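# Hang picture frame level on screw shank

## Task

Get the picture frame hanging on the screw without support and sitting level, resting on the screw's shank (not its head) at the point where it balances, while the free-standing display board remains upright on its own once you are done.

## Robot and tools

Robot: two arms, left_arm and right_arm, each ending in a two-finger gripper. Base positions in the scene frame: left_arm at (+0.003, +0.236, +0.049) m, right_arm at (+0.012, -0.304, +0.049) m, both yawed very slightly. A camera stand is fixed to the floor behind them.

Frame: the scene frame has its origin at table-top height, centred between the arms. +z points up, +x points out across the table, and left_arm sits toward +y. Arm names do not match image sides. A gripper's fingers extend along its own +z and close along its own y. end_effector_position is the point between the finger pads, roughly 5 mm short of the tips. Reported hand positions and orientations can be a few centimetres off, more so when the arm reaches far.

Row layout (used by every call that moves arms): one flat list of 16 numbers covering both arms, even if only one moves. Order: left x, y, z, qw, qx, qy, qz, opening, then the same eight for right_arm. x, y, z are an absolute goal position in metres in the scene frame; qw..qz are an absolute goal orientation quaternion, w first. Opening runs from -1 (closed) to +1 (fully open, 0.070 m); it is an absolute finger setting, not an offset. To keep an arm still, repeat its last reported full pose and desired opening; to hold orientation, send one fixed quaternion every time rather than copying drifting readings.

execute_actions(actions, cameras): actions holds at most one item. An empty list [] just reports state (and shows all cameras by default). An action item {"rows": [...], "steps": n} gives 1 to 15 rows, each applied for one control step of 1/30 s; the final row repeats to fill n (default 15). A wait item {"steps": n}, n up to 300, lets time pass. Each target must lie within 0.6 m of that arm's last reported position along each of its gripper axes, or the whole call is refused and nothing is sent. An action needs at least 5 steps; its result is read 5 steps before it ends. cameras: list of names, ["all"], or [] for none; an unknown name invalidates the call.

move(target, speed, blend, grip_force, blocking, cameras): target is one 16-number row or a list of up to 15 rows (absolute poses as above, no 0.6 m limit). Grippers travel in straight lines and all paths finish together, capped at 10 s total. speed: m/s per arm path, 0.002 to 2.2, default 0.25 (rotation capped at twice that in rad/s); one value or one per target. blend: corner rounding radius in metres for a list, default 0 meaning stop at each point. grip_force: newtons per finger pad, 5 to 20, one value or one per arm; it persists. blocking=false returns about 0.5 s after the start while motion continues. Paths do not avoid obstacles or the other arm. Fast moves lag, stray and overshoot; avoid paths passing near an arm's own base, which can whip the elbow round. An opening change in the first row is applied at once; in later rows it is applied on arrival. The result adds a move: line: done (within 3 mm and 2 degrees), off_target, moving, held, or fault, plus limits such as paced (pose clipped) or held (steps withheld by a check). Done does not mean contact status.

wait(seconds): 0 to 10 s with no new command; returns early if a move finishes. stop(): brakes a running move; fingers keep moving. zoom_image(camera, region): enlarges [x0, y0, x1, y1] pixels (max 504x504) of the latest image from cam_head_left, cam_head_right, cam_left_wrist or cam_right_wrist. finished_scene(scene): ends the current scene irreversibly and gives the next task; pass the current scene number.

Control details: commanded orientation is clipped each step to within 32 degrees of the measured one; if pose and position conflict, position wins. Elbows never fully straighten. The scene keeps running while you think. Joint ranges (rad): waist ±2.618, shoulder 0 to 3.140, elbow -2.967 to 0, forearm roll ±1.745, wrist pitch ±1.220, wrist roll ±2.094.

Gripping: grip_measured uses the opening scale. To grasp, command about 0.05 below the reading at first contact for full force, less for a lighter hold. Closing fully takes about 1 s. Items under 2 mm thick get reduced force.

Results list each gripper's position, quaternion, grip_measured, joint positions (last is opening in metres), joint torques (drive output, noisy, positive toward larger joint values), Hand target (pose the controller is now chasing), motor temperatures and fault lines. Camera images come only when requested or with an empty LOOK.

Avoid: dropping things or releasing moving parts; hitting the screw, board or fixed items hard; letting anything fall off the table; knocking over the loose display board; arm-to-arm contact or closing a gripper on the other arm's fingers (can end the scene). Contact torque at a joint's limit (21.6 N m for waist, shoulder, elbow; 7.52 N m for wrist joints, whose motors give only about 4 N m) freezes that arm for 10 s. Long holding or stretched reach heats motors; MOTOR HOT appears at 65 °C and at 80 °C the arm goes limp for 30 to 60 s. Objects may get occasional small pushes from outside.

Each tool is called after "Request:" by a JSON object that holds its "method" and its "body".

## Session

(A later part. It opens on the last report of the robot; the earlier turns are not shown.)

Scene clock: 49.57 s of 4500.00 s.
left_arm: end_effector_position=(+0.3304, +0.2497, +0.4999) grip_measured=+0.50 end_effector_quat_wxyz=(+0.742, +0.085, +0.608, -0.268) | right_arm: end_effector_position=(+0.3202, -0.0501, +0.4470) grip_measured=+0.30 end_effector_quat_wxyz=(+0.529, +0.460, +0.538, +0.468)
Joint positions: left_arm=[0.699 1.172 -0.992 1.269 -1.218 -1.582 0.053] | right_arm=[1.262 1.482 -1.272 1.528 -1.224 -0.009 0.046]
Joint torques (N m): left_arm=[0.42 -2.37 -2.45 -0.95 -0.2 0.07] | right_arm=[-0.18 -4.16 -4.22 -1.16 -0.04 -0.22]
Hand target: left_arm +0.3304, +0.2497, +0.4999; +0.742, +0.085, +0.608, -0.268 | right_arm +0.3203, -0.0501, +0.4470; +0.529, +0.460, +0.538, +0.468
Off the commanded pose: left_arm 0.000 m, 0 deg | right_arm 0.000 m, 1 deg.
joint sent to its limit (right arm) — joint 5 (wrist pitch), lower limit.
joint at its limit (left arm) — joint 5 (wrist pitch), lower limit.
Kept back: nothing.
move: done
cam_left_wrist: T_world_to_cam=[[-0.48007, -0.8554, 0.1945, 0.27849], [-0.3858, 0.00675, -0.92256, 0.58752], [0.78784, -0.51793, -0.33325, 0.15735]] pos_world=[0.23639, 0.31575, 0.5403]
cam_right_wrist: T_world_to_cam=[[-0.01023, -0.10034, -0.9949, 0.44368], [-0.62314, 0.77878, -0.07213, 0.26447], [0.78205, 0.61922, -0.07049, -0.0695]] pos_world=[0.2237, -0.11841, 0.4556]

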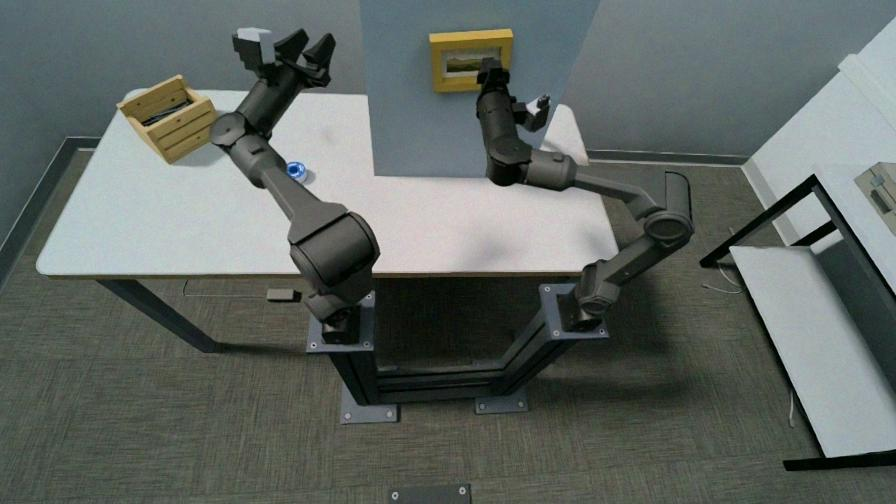

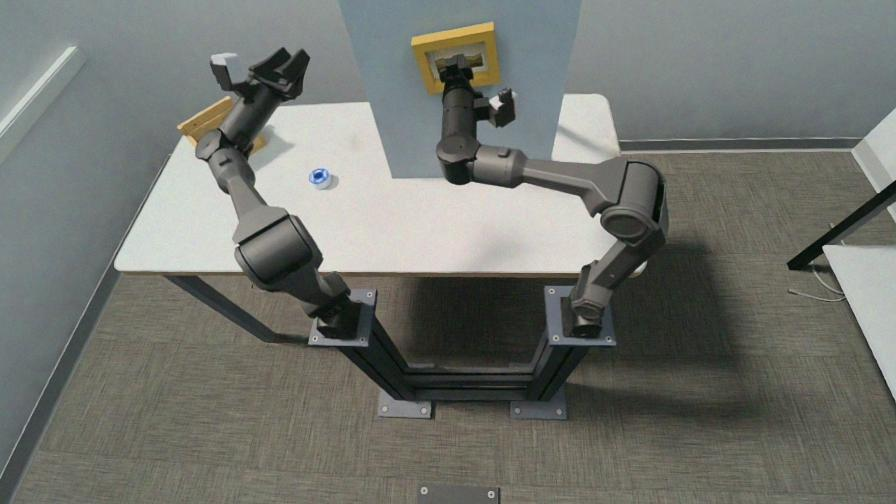

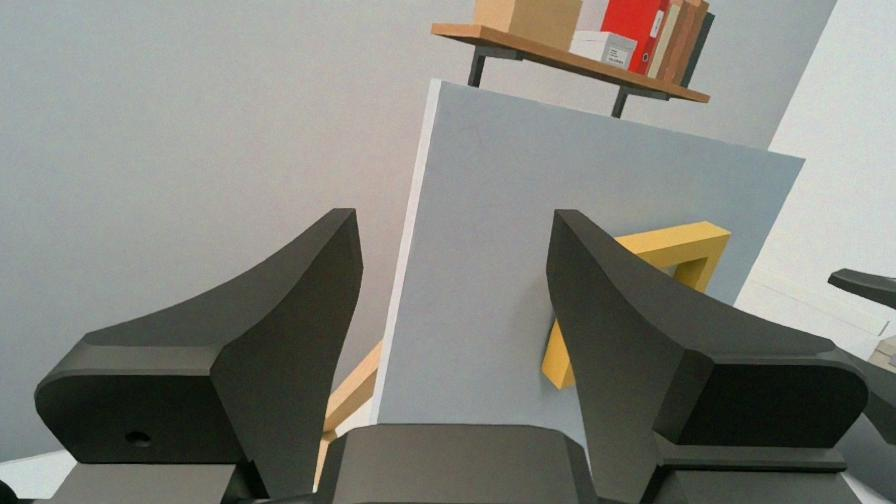

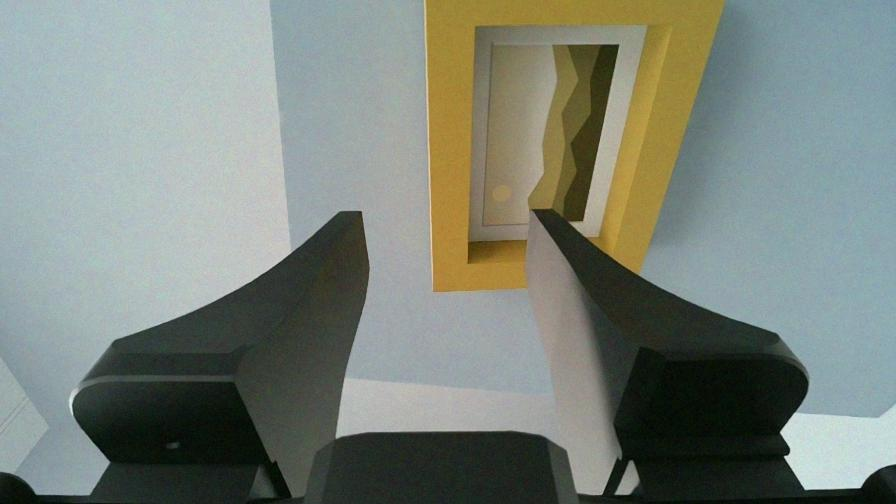

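Request:
{"method": "move", "body": {"target": [0.3304,0.2497,0.4999,0.742,0.085,0.608,-0.268,0.5,0.38,-0.04,0.444,0.5337,0.4639,0.5337,0.4639,0.3], "cameras": ["all"]}}

Request:
{"method": "zoom_image", "body": {"camera": "cam_head_right", "region": [390, 0, 530, 110]}}

Request:
{"method": "zoom_image", "body": {"camera": "cam_head_left", "region": [410, 10, 550, 120]}}

Scene clock: 50.77 s of 4500.00 s.
left_arm: end_effector_position=(+0.3304, +0.2497, +0.4999) grip_measured=+0.50 end_effector_quat_wxyz=(+0.742, +0.085, +0.608, -0.268) | right_arm: end_effector_position=(+0.3802, -0.0396, +0.4441) grip_measured=+0.30 end_effector_quat_wxyz=(+0.533, +0.464, +0.533, +0.464)
Joint positions: left_arm=[0.699 1.172 -0.992 1.269 -1.218 -1.582 0.053] | right_arm=[1.089 1.614 -1.407 1.504 -1.068 -0.002 0.046]
Joint torques (N m): left_arm=[0.5 -2.45 -2.39 -0.97 -0.2 0.08] | right_arm=[0.63 -6.95 -3.41 -1.02 -0.26 -0.21]
Hand target: left_arm +0.3304, +0.2497, +0.4999; +0.742, +0.085, +0.608, -0.268 | right_arm +0.3800, -0.0400, +0.4440; +0.534, +0.464, +0.534, +0.464
Off the commanded pose: left_arm 0.000 m, 0 deg | right_arm 0.000 m, 0 deg.
joint at its limit (left arm) — joint 5 (wrist pitch), lower limit.
Kept back: nothing.
move: done
cam_left_wrist: T_world_to_cam=[[-0.48007, -0.8554, 0.1945, 0.27849], [-0.3858, 0.00675, -0.92256, 0.58752], [0.78784, -0.51793, -0.33325, 0.15735]] pos_world=[0.23639, 0.31575, 0.5403]
cam_right_wrist: T_world_to_cam=[[-0.00952, -0.09963, -0.99498, 0.44223], [-0.61052, 0.78861, -0.07313, 0.2895], [0.79194, 0.60676, -0.06833, -0.12839]] pos_world=[0.28264, -0.10634, 0.4524]

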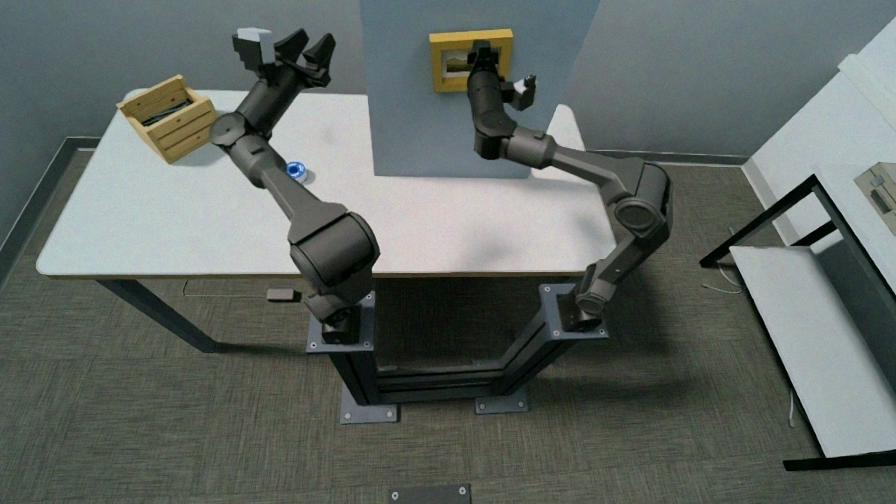

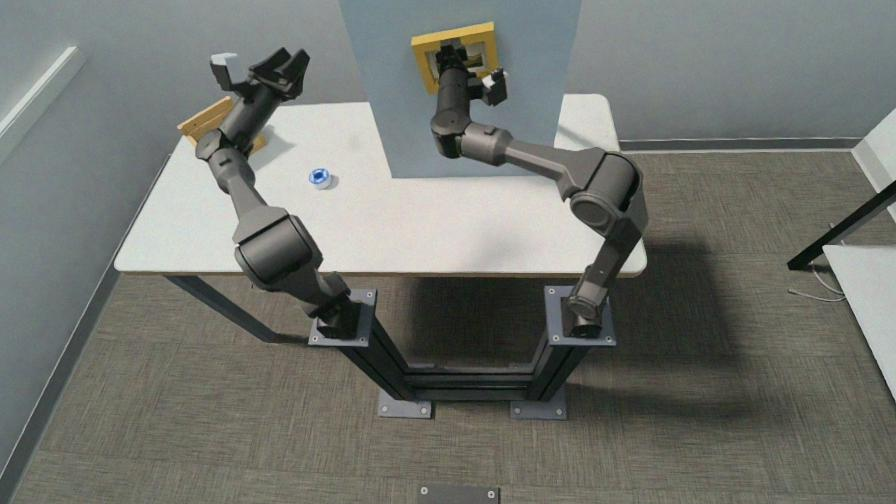

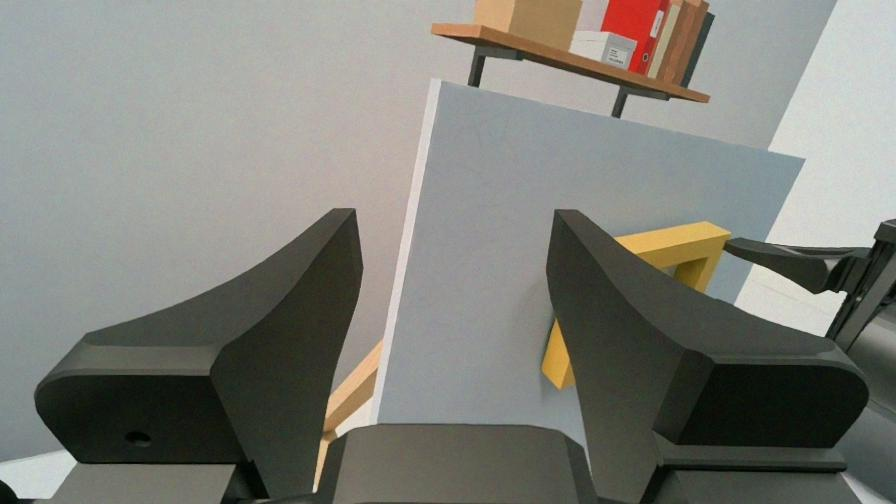

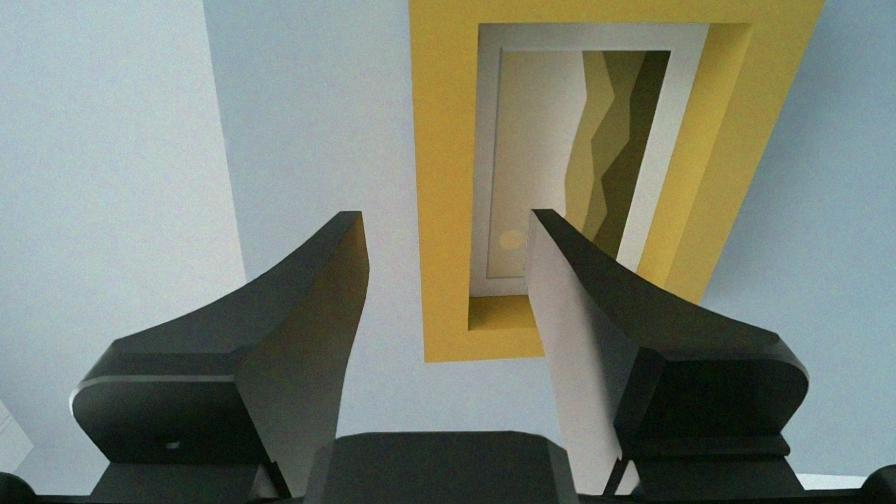

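Scaled by 3.600 from the camera's image (finer frame: 1280x720).

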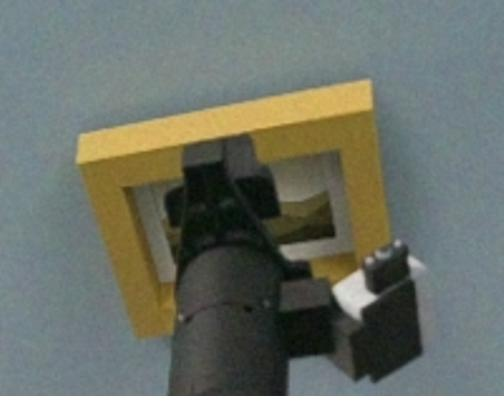

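Scaled by 3.600 from the camera's image (finer frame: 1280x720).

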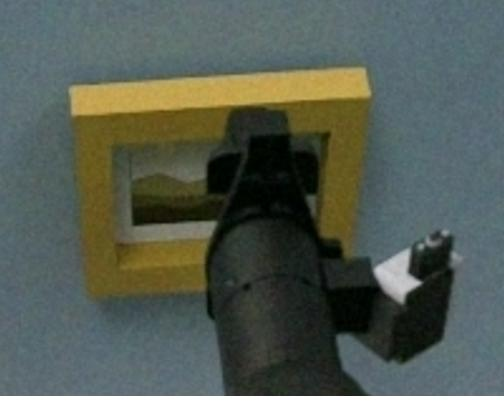

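Request:
{"method": "move", "body": {"target": [[0.3304,0.2497,0.4999,0.742,0.085,0.608,-0.268,0.5,0.385,-0.018,0.4415,0.5295,0.4685,0.5295,0.4685,0.3],[0.3304,0.2497,0.4999,0.742,0.085,0.608,-0.268,0.5,0.434,-0.018,0.4415,0.5295,0.4685,0.5295,0.4685,0.3]], "speed": 0.1, "cameras": ["all"]}}

Request:
{"method": "zoom_image", "body": {"camera": "cam_left_wrist", "region": [500, 180, 800, 410]}}

Scene clock: 53.07 s of 4500.00 s.
left_arm: end_effector_position=(+0.3304, +0.2497, +0.4999) grip_measured=+0.50 end_effector_quat_wxyz=(+0.742, +0.085, +0.608, -0.268) | right_arm: end_effector_position=(+0.4344, -0.0177, +0.4415) grip_measured=+0.30 end_effector_quat_wxyz=(+0.530, +0.468, +0.530, +0.469)
Joint positions: left_arm=[0.699 1.172 -0.992 1.269 -1.218 -1.582 0.053] | right_arm=[0.983 1.785 -1.619 1.515 -0.961 -0.026 0.046]
Joint torques (N m): left_arm=[0.61 -2.44 -2.59 -0.97 -0.19 0.05] | right_arm=[0.65 -8.35 -3.69 -1 -0.21 -0.03]
Hand target: left_arm +0.3304, +0.2497, +0.4999; +0.742, +0.085, +0.608, -0.268 | right_arm +0.4340, -0.0180, +0.4415; +0.530, +0.469, +0.530, +0.469
Off the commanded pose: left_arm 0.000 m, 0 deg | right_arm 0.001 m, 0 deg.
joint at its limit (left arm) — joint 5 (wrist pitch), lower limit.
Kept back: nothing.
move: done
cam_left_wrist: T_world_to_cam=[[-0.48007, -0.8554, 0.1945, 0.27849], [-0.3858, 0.00675, -0.92256, 0.58752], [0.78784, -0.51793, -0.33325, 0.15735]] pos_world=[0.23639, 0.31575, 0.5403]
cam_right_wrist: T_world_to_cam=[[-0.00941, -0.08396, -0.99643, 0.4431], [-0.61068, 0.78954, -0.06076, 0.29979], [0.79182, 0.60793, -0.0587, -0.18893]] pos_world=[0.33684, -0.08464, 0.44864]

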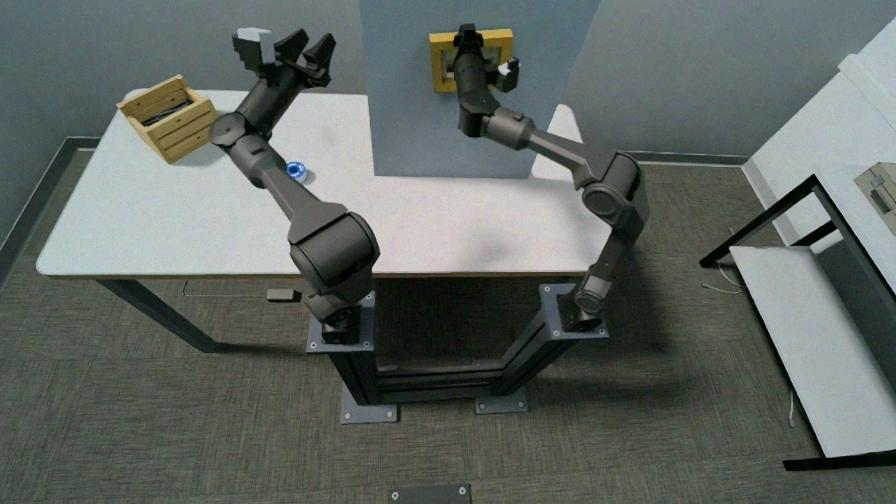

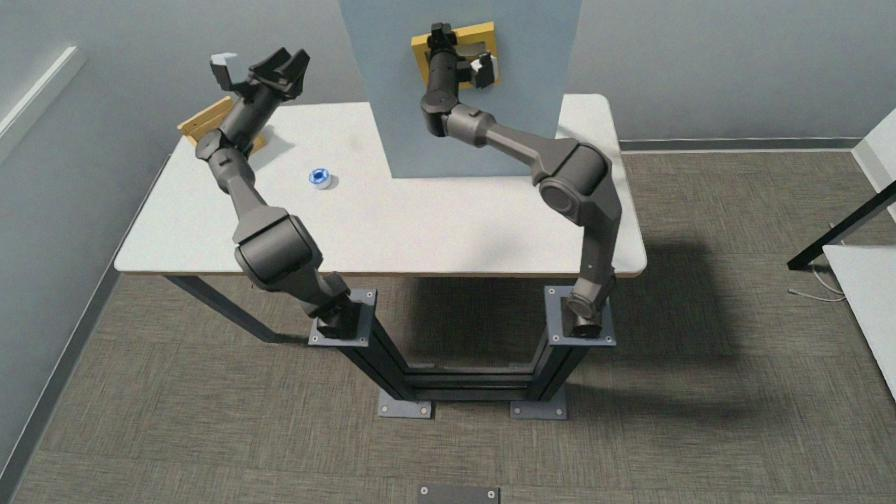

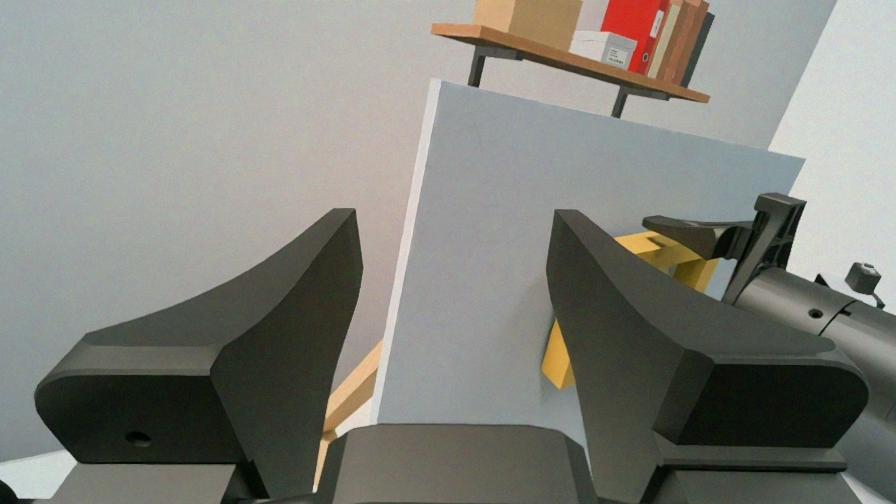

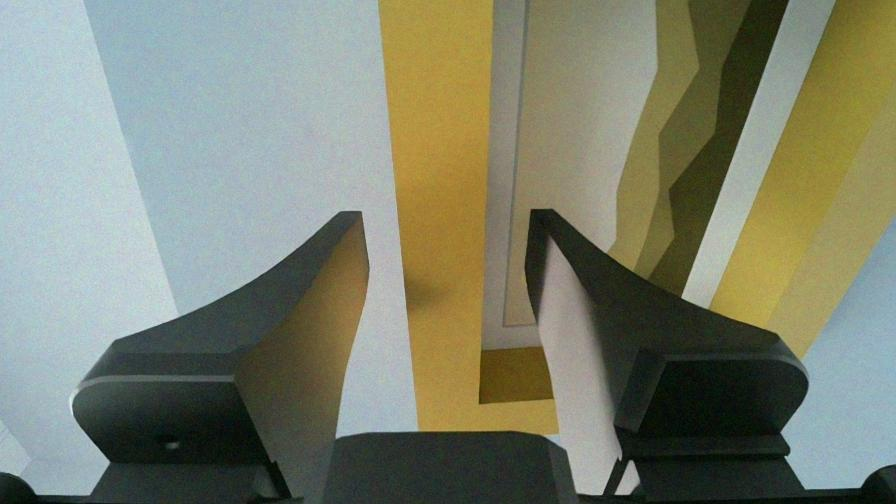

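Scaled by 1.680 from the camera's image (finer frame: 1280x720).

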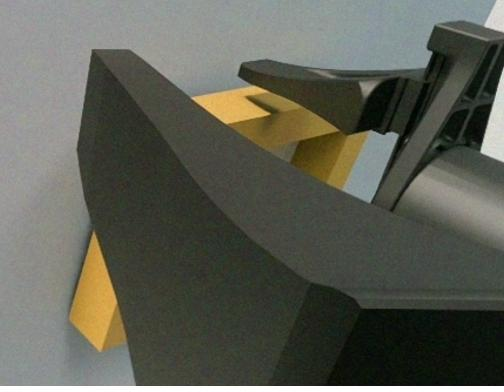

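Request:
{"method": "move", "body": {"target": [0.3304,0.2497,0.4999,0.742,0.085,0.608,-0.268,0.5,0.434,-0.018,0.4415,0.5295,0.4685,0.5295,0.4685,-0.46], "grip_force": 15, "cameras": ["cam_right_wrist","cam_head_left"]}}

Scene clock: 53.87 s of 4500.00 s.
left_arm: end_effector_position=(+0.3304, +0.2497, +0.4999) grip_measured=+0.50 end_effector_quat_wxyz=(+0.742, +0.085, +0.608, -0.268) | right_arm: end_effector_position=(+0.4338, -0.0179, +0.4425) grip_measured=-0.43 end_effector_quat_wxyz=(+0.530, +0.467, +0.529, +0.469)
Joint positions: left_arm=[0.699 1.172 -0.992 1.269 -1.218 -1.582 0.053] | right_arm=[0.984 1.783 -1.618 1.513 -0.962 -0.026 0.02]
Joint torques (N m): left_arm=[0.53 -2.28 -2.36 -0.95 -0.23 0.09] | right_arm=[-0.07 -6.63 -3.42 -0.06 -0.31 0.23]
Hand target: left_arm +0.3304, +0.2497, +0.4999; +0.742, +0.085, +0.608, -0.268 | right_arm +0.4340, -0.0180, +0.4415; +0.530, +0.469, +0.530, +0.469
Off the commanded pose: left_arm 0.000 m, 0 deg | right_arm 0.001 m, 0 deg.
joint at its limit (left arm) — joint 5 (wrist pitch), lower limit.
Kept back: nothing.
grip_force (N): 15, 15
move: done
cam_right_wrist: T_world_to_cam=[[-0.00711, -0.08407, -0.99643, 0.4431], [-0.6107, 0.78941, -0.06225, 0.30029], [0.79183, 0.60808, -0.05695, -0.18906]] pos_world=[0.33624, -0.08484, 0.44945]
Images, in order (width x height): cam_head_left 896x504, cam_right_wrist 896x504.

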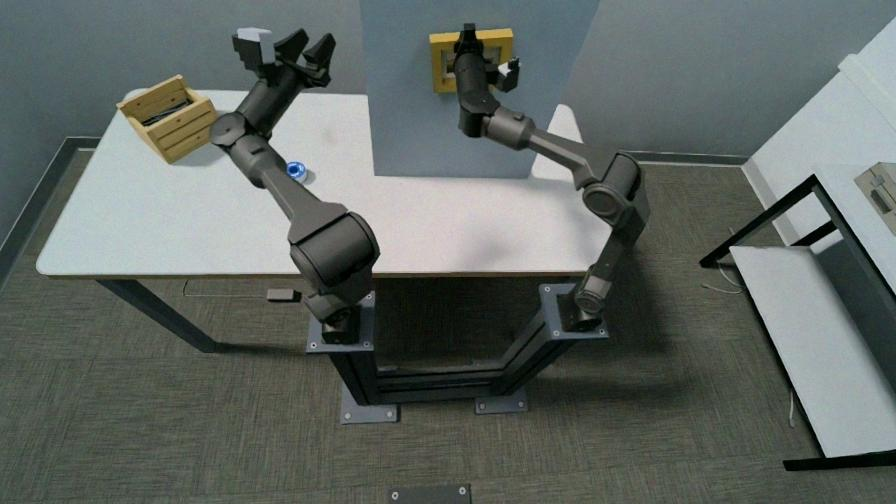

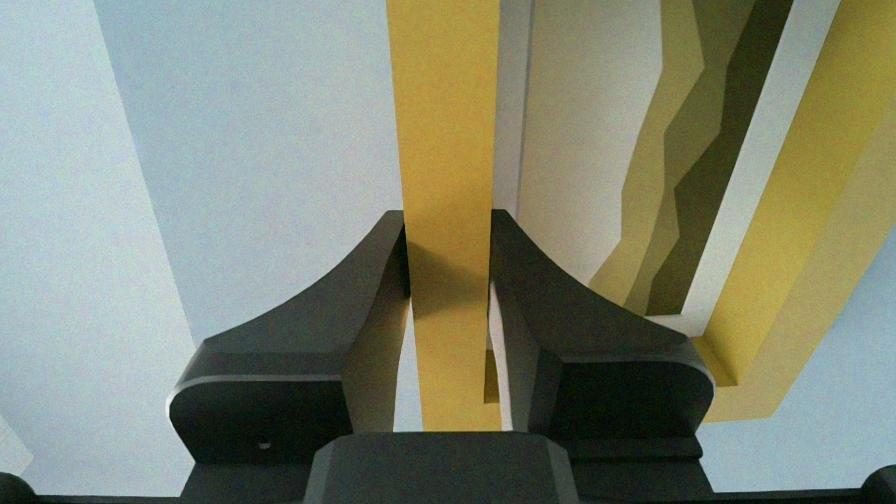

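Request:
{"method": "move", "body": {"target": [[0.3304,0.2497,0.4999,0.742,0.085,0.608,-0.268,0.5,0.434,-0.017,0.4535,0.5295,0.4685,0.5295,0.4685,-0.46],[0.3304,0.2497,0.4999,0.742,0.085,0.608,-0.268,0.5,0.434,-0.025,0.456,0.5,0.5,0.5,0.5,-0.46]], "speed": 0.06, "cameras": ["all"]}}

Request:
{"method": "zoom_image", "body": {"camera": "cam_head_left", "region": [410, 10, 550, 120]}}

Request:
{"method": "zoom_image", "body": {"camera": "cam_head_right", "region": [390, 0, 530, 110]}}

Request:
{"method": "zoom_image", "body": {"camera": "cam_left_wrist", "region": [520, 180, 760, 410]}}

Scene clock: 56.33 s of 4500.00 s.
left_arm: end_effector_position=(+0.3304, +0.2497, +0.4999) grip_measured=+0.50 end_effector_quat_wxyz=(+0.742, +0.085, +0.608, -0.268) | right_arm: end_effector_position=(+0.4341, -0.0251, +0.4560) grip_measured=-0.44 end_effector_quat_wxyz=(+0.500, +0.500, +0.500, +0.500)
Joint positions: left_arm=[0.699 1.172 -0.992 1.269 -1.218 -1.582 0.053] | right_arm=[0.972 1.765 -1.649 1.55 -0.949 0.036 0.02]
Joint torques (N m): left_arm=[0.58 -2.35 -2.4 -0.98 -0.21 0.03] | right_arm=[-0.25 -9.06 -4.27 -1.5 0.03 -0.24]
Hand target: left_arm +0.3304, +0.2497, +0.4999; +0.742, +0.085, +0.608, -0.268 | right_arm +0.4340, -0.0250, +0.4560; +0.500, +0.500, +0.500, +0.500
Off the commanded pose: left_arm 0.000 m, 0 deg | right_arm 0.000 m, 0 deg.
joint at its limit (left arm) — joint 5 (wrist pitch), lower limit.
Kept back: nothing.
grip_force (N): 15, 15
move: done
cam_left_wrist: T_world_to_cam=[[-0.48007, -0.8554, 0.1945, 0.27849], [-0.3858, 0.00675, -0.92256, 0.58752], [0.78784, -0.51793, -0.33325, 0.15735]] pos_world=[0.23639, 0.31575, 0.5403]
cam_right_wrist: T_world_to_cam=[[-0.00979, 0.03949, -0.99917, 0.46152], [-0.60987, 0.79162, 0.03726, 0.2613], [0.79244, 0.60973, 0.01633, -0.21776]] pos_world=[0.33644, -0.0923, 0.45496]

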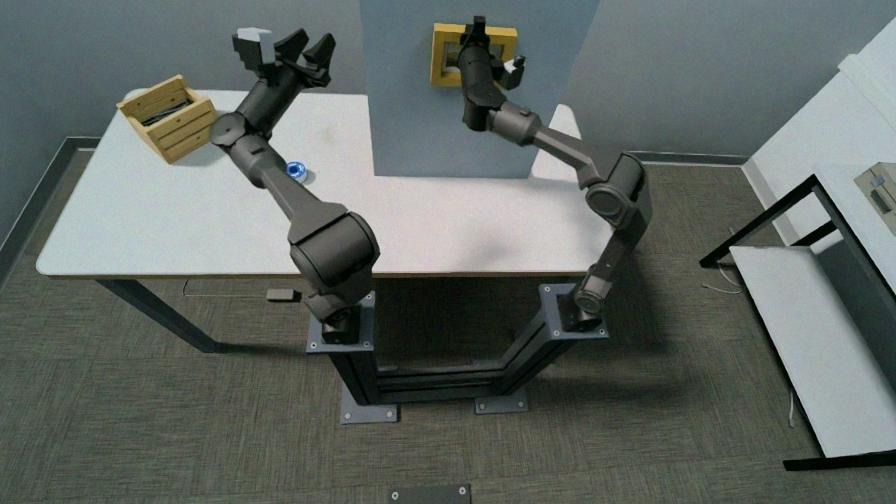

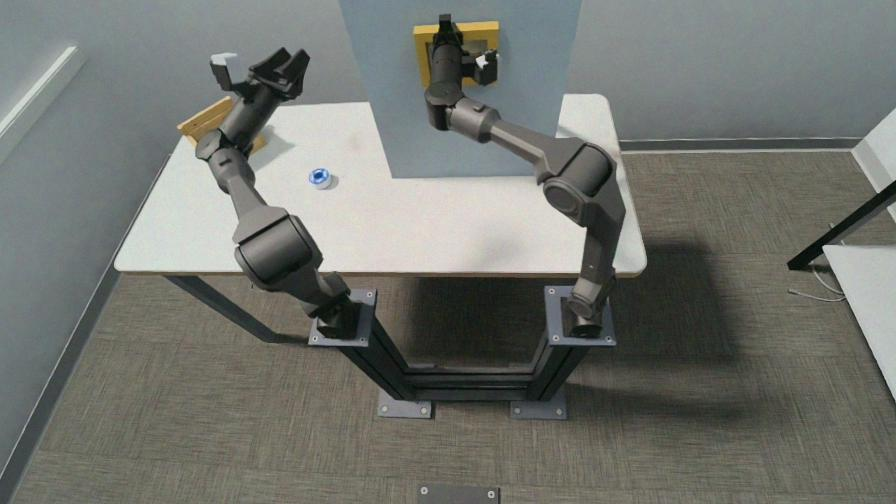

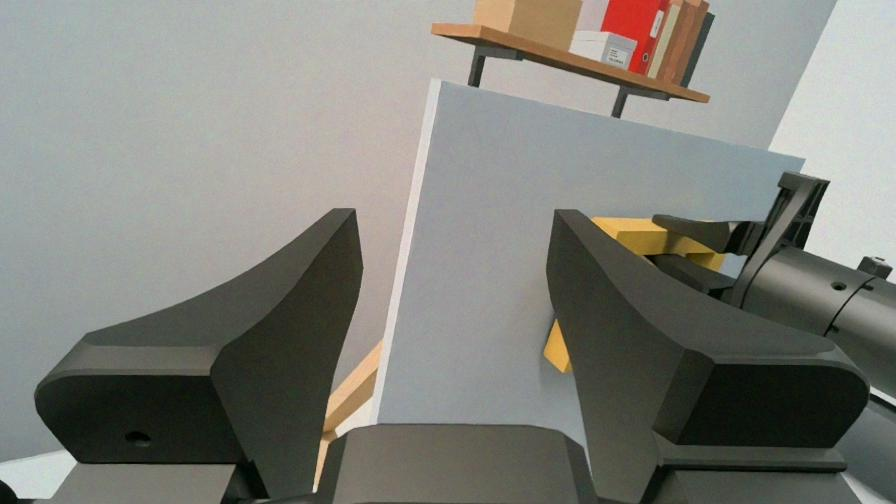

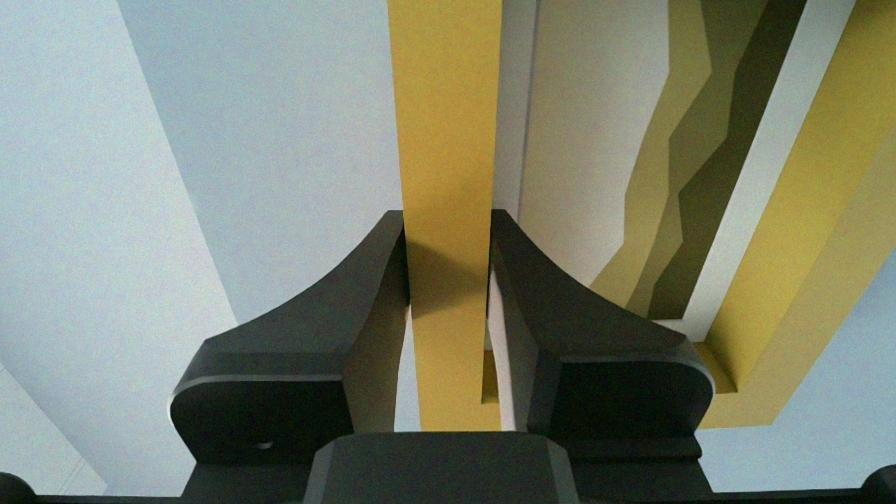

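Scaled by 3.600 from the camera's image (finer frame: 1280x720).

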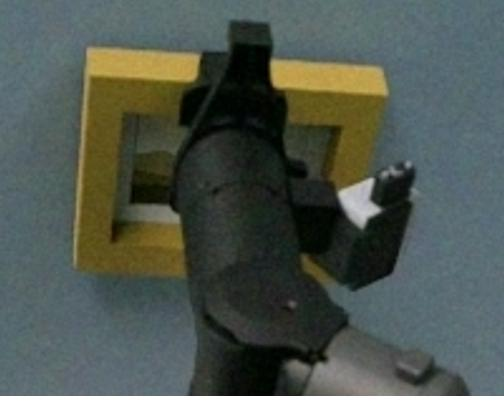

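Scaled by 3.600 from the camera's image (finer frame: 1280x720).

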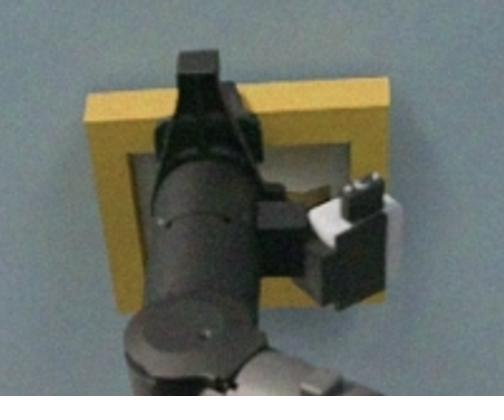

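Scaled by 2.100 from the camera's image (finer frame: 1280x720).

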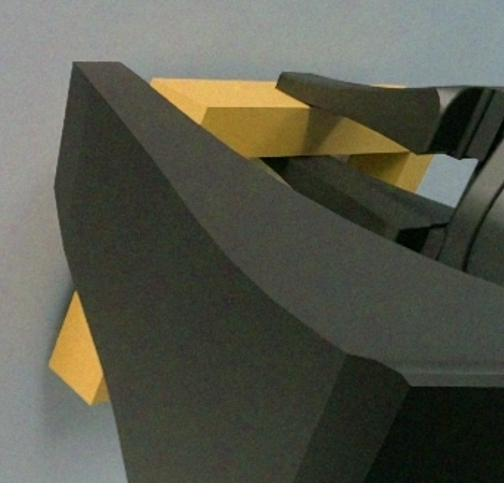

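Request:
{"method": "move", "body": {"target": [[0.3304,0.2497,0.4999,0.742,0.085,0.608,-0.268,0.5,0.434,-0.025,0.4465,0.5,0.5,0.5,0.5,-0.46]], "speed": 0.05}}

Request:
{"method": "move", "body": {"target": [[0.3304,0.2497,0.4999,0.742,0.085,0.608,-0.268,0.5,0.434,-0.025,0.4435,0.5,0.5,0.5,0.5,-0.46]], "speed": 0.02, "cameras": ["cam_right_wrist"]}}

Scene clock: 57.37 s of 4500.00 s.
left_arm: end_effector_position=(+0.3304, +0.2497, +0.4999) grip_measured=+0.50 end_effector_quat_wxyz=(+0.742, +0.085, +0.608, -0.268) | right_arm: end_effector_position=(+0.4340, -0.0248, +0.4466) grip_measured=-0.44 end_effector_quat_wxyz=(+0.500, +0.499, +0.500, +0.500)
Joint positions: left_arm=[0.699 1.172 -0.992 1.269 -1.218 -1.582 0.053] | right_arm=[0.972 1.763 -1.608 1.521 -0.949 0.084 0.02]
Joint torques (N m): left_arm=[0.53 -2.26 -2.41 -0.97 -0.18 0.05] | right_arm=[0.37 -8.81 -4.59 -1 -0.32 -0.22]
Hand target: left_arm +0.3304, +0.2497, +0.4999; +0.742, +0.085, +0.608, -0.268 | right_arm +0.4340, -0.0250, +0.4465; +0.500, +0.500, +0.500, +0.500
Off the commanded pose: left_arm 0.000 m, 0 deg | right_arm 0.000 m, 0 deg.
joint at its limit (left arm) — joint 5 (wrist pitch), lower limit.
Kept back: nothing.
grip_force (N): 15, 15
move: done

Scene clock: 57.87 s of 4500.00 s.
left_arm: end_effector_position=(+0.3304, +0.2497, +0.4999) grip_measured=+0.50 end_effector_quat_wxyz=(+0.742, +0.085, +0.608, -0.268) | right_arm: end_effector_position=(+0.4339, -0.0250, +0.4458) grip_measured=-0.44 end_effector_quat_wxyz=(+0.501, +0.499, +0.499, +0.502)
Joint positions: left_arm=[0.699 1.172 -0.992 1.269 -1.218 -1.582 0.053] | right_arm=[0.972 1.762 -1.6 1.51 -0.95 0.097 0.02]
Joint torques (N m): left_arm=[0.5 -2.36 -2.26 -0.97 -0.21 0.04] | right_arm=[0.25 -5.9 -1.36 1.03 -0.76 0.26]
Hand target: left_arm +0.3304, +0.2497, +0.4999; +0.742, +0.085, +0.608, -0.268 | right_arm +0.4340, -0.0250, +0.4435; +0.500, +0.500, +0.500, +0.500
Off the commanded pose: left_arm 0.000 m, 0 deg | right_arm 0.002 m, 0 deg.
joint at its limit (left arm) — joint 5 (wrist pitch), lower limit.
Kept back: nothing.
grip_force (N): 15, 15
move: done
cam_right_wrist: T_world_to_cam=[[-0.00437, 0.03919, -0.99922, 0.44902], [-0.61113, 0.79082, 0.03369, 0.26365], [0.79152, 0.6108, 0.02049, -0.21888]] pos_world=[0.33634, -0.0924, 0.44427]

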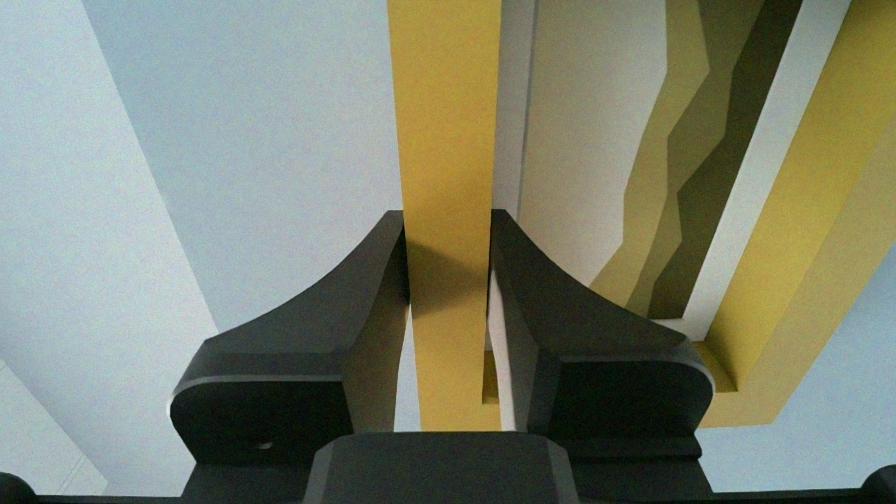

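Request:
{"method": "move", "body": {"target": [[0.3304,0.2497,0.4999,0.742,0.085,0.608,-0.268,0.5,0.434,-0.025,0.4450,0.5,0.5,0.5,0.5,-0.46],[0.3304,0.2497,0.4999,0.742,0.085,0.608,-0.268,0.5,0.434,-0.025,0.4450,0.5,0.5,0.5,0.5,-0.25]], "speed": 0.03, "cameras": ["all"]}}

Request:
{"method": "zoom_image", "body": {"camera": "cam_head_left", "region": [410, 10, 550, 120]}}

Request:
{"method": "zoom_image", "body": {"camera": "cam_head_right", "region": [390, 0, 530, 110]}}

Scene clock: 59.20 s of 4500.00 s.
left_arm: end_effector_position=(+0.3304, +0.2497, +0.4999) grip_measured=+0.50 end_effector_quat_wxyz=(+0.742, +0.085, +0.608, -0.268) | right_arm: end_effector_position=(+0.4343, -0.0249, +0.4430) grip_measured=-0.25 end_effector_quat_wxyz=(+0.499, +0.502, +0.501, +0.499)
Joint positions: left_arm=[0.699 1.172 -0.992 1.269 -1.218 -1.582 0.053] | right_arm=[0.972 1.764 -1.601 1.522 -0.951 0.091 0.026]
Joint torques (N m): left_arm=[0.49 -2.25 -2.56 -0.96 -0.17 0.05] | right_arm=[-0.39 -7.4 -3.78 -1.17 0.02 -0.16]
Hand target: left_arm +0.3304, +0.2497, +0.4999; +0.742, +0.085, +0.608, -0.268 | right_arm +0.4340, -0.0250, +0.4450; +0.500, +0.500, +0.500, +0.500
Off the commanded pose: left_arm 0.000 m, 0 deg | right_arm 0.002 m, 0 deg.
joint at its limit (left arm) — joint 5 (wrist pitch), lower limit.
Kept back: nothing.
grip_force (N): 15, 15
move: done
cam_left_wrist: T_world_to_cam=[[-0.48007, -0.8554, 0.1945, 0.27849], [-0.3858, 0.00675, -0.92256, 0.58752], [0.78784, -0.51793, -0.33325, 0.15735]] pos_world=[0.23639, 0.31575, 0.5403]
cam_right_wrist: T_world_to_cam=[[-0.01482, 0.03886, -0.99913, 0.45064], [-0.60918, 0.79203, 0.03984, 0.26039], [0.7929, 0.60924, 0.01193, -0.21609]] pos_world=[0.33664, -0.0921, 0.44245]

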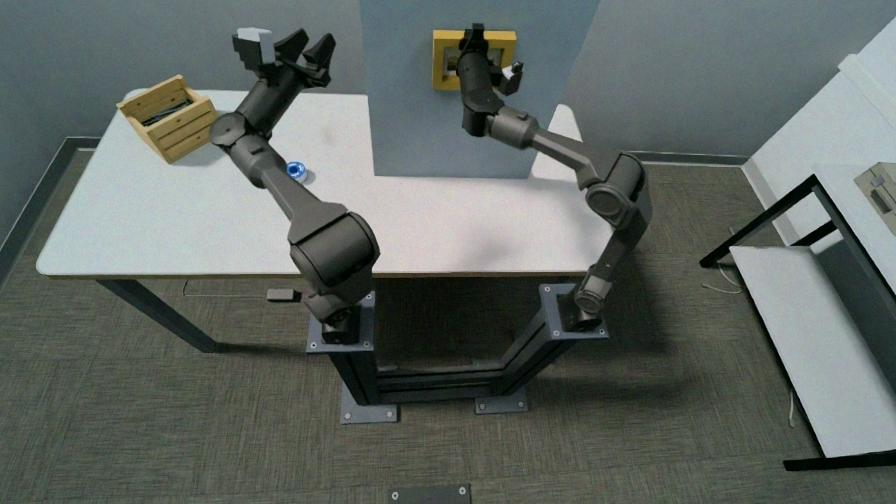

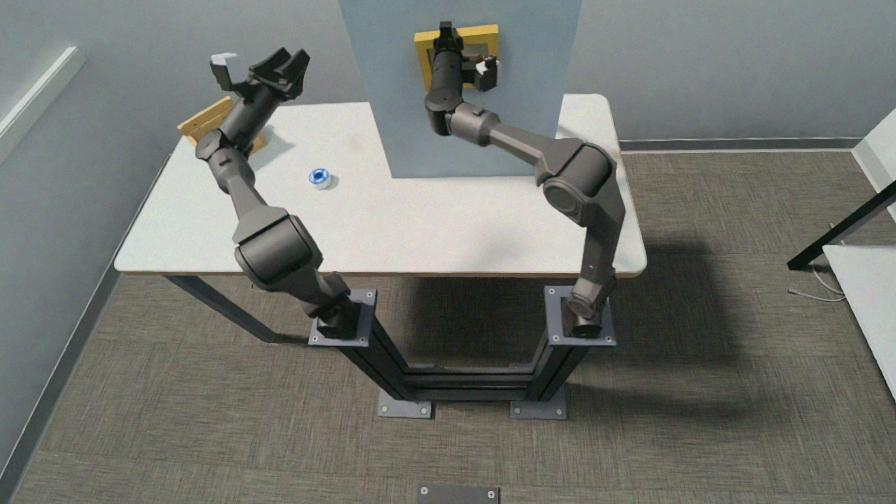

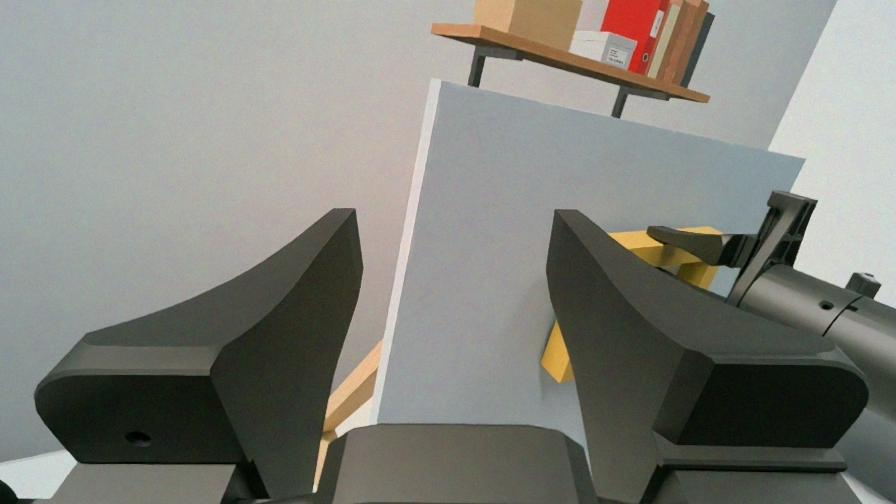

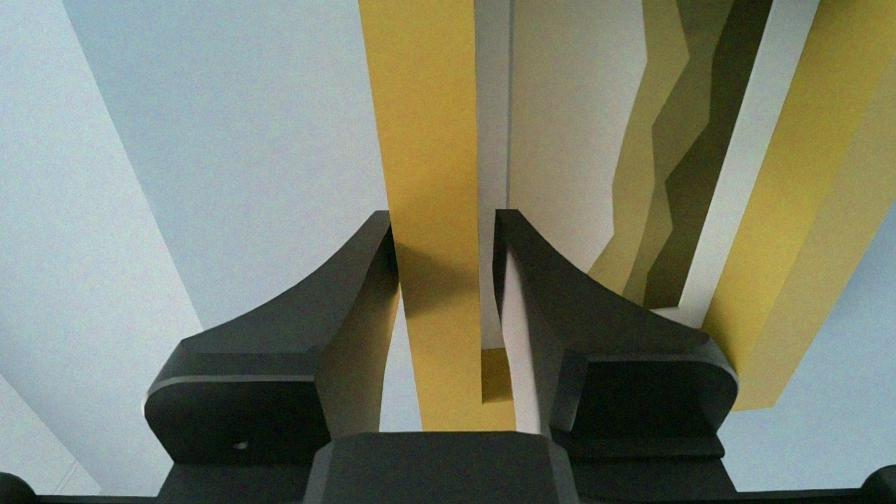

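Scaled by 3.600 from the camera's image (finer frame: 1280x720).

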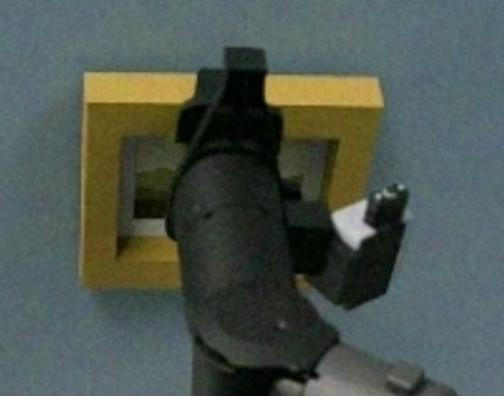

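Scaled by 3.600 from the camera's image (finer frame: 1280x720).

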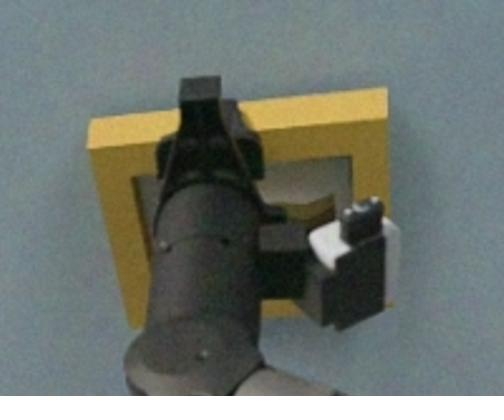

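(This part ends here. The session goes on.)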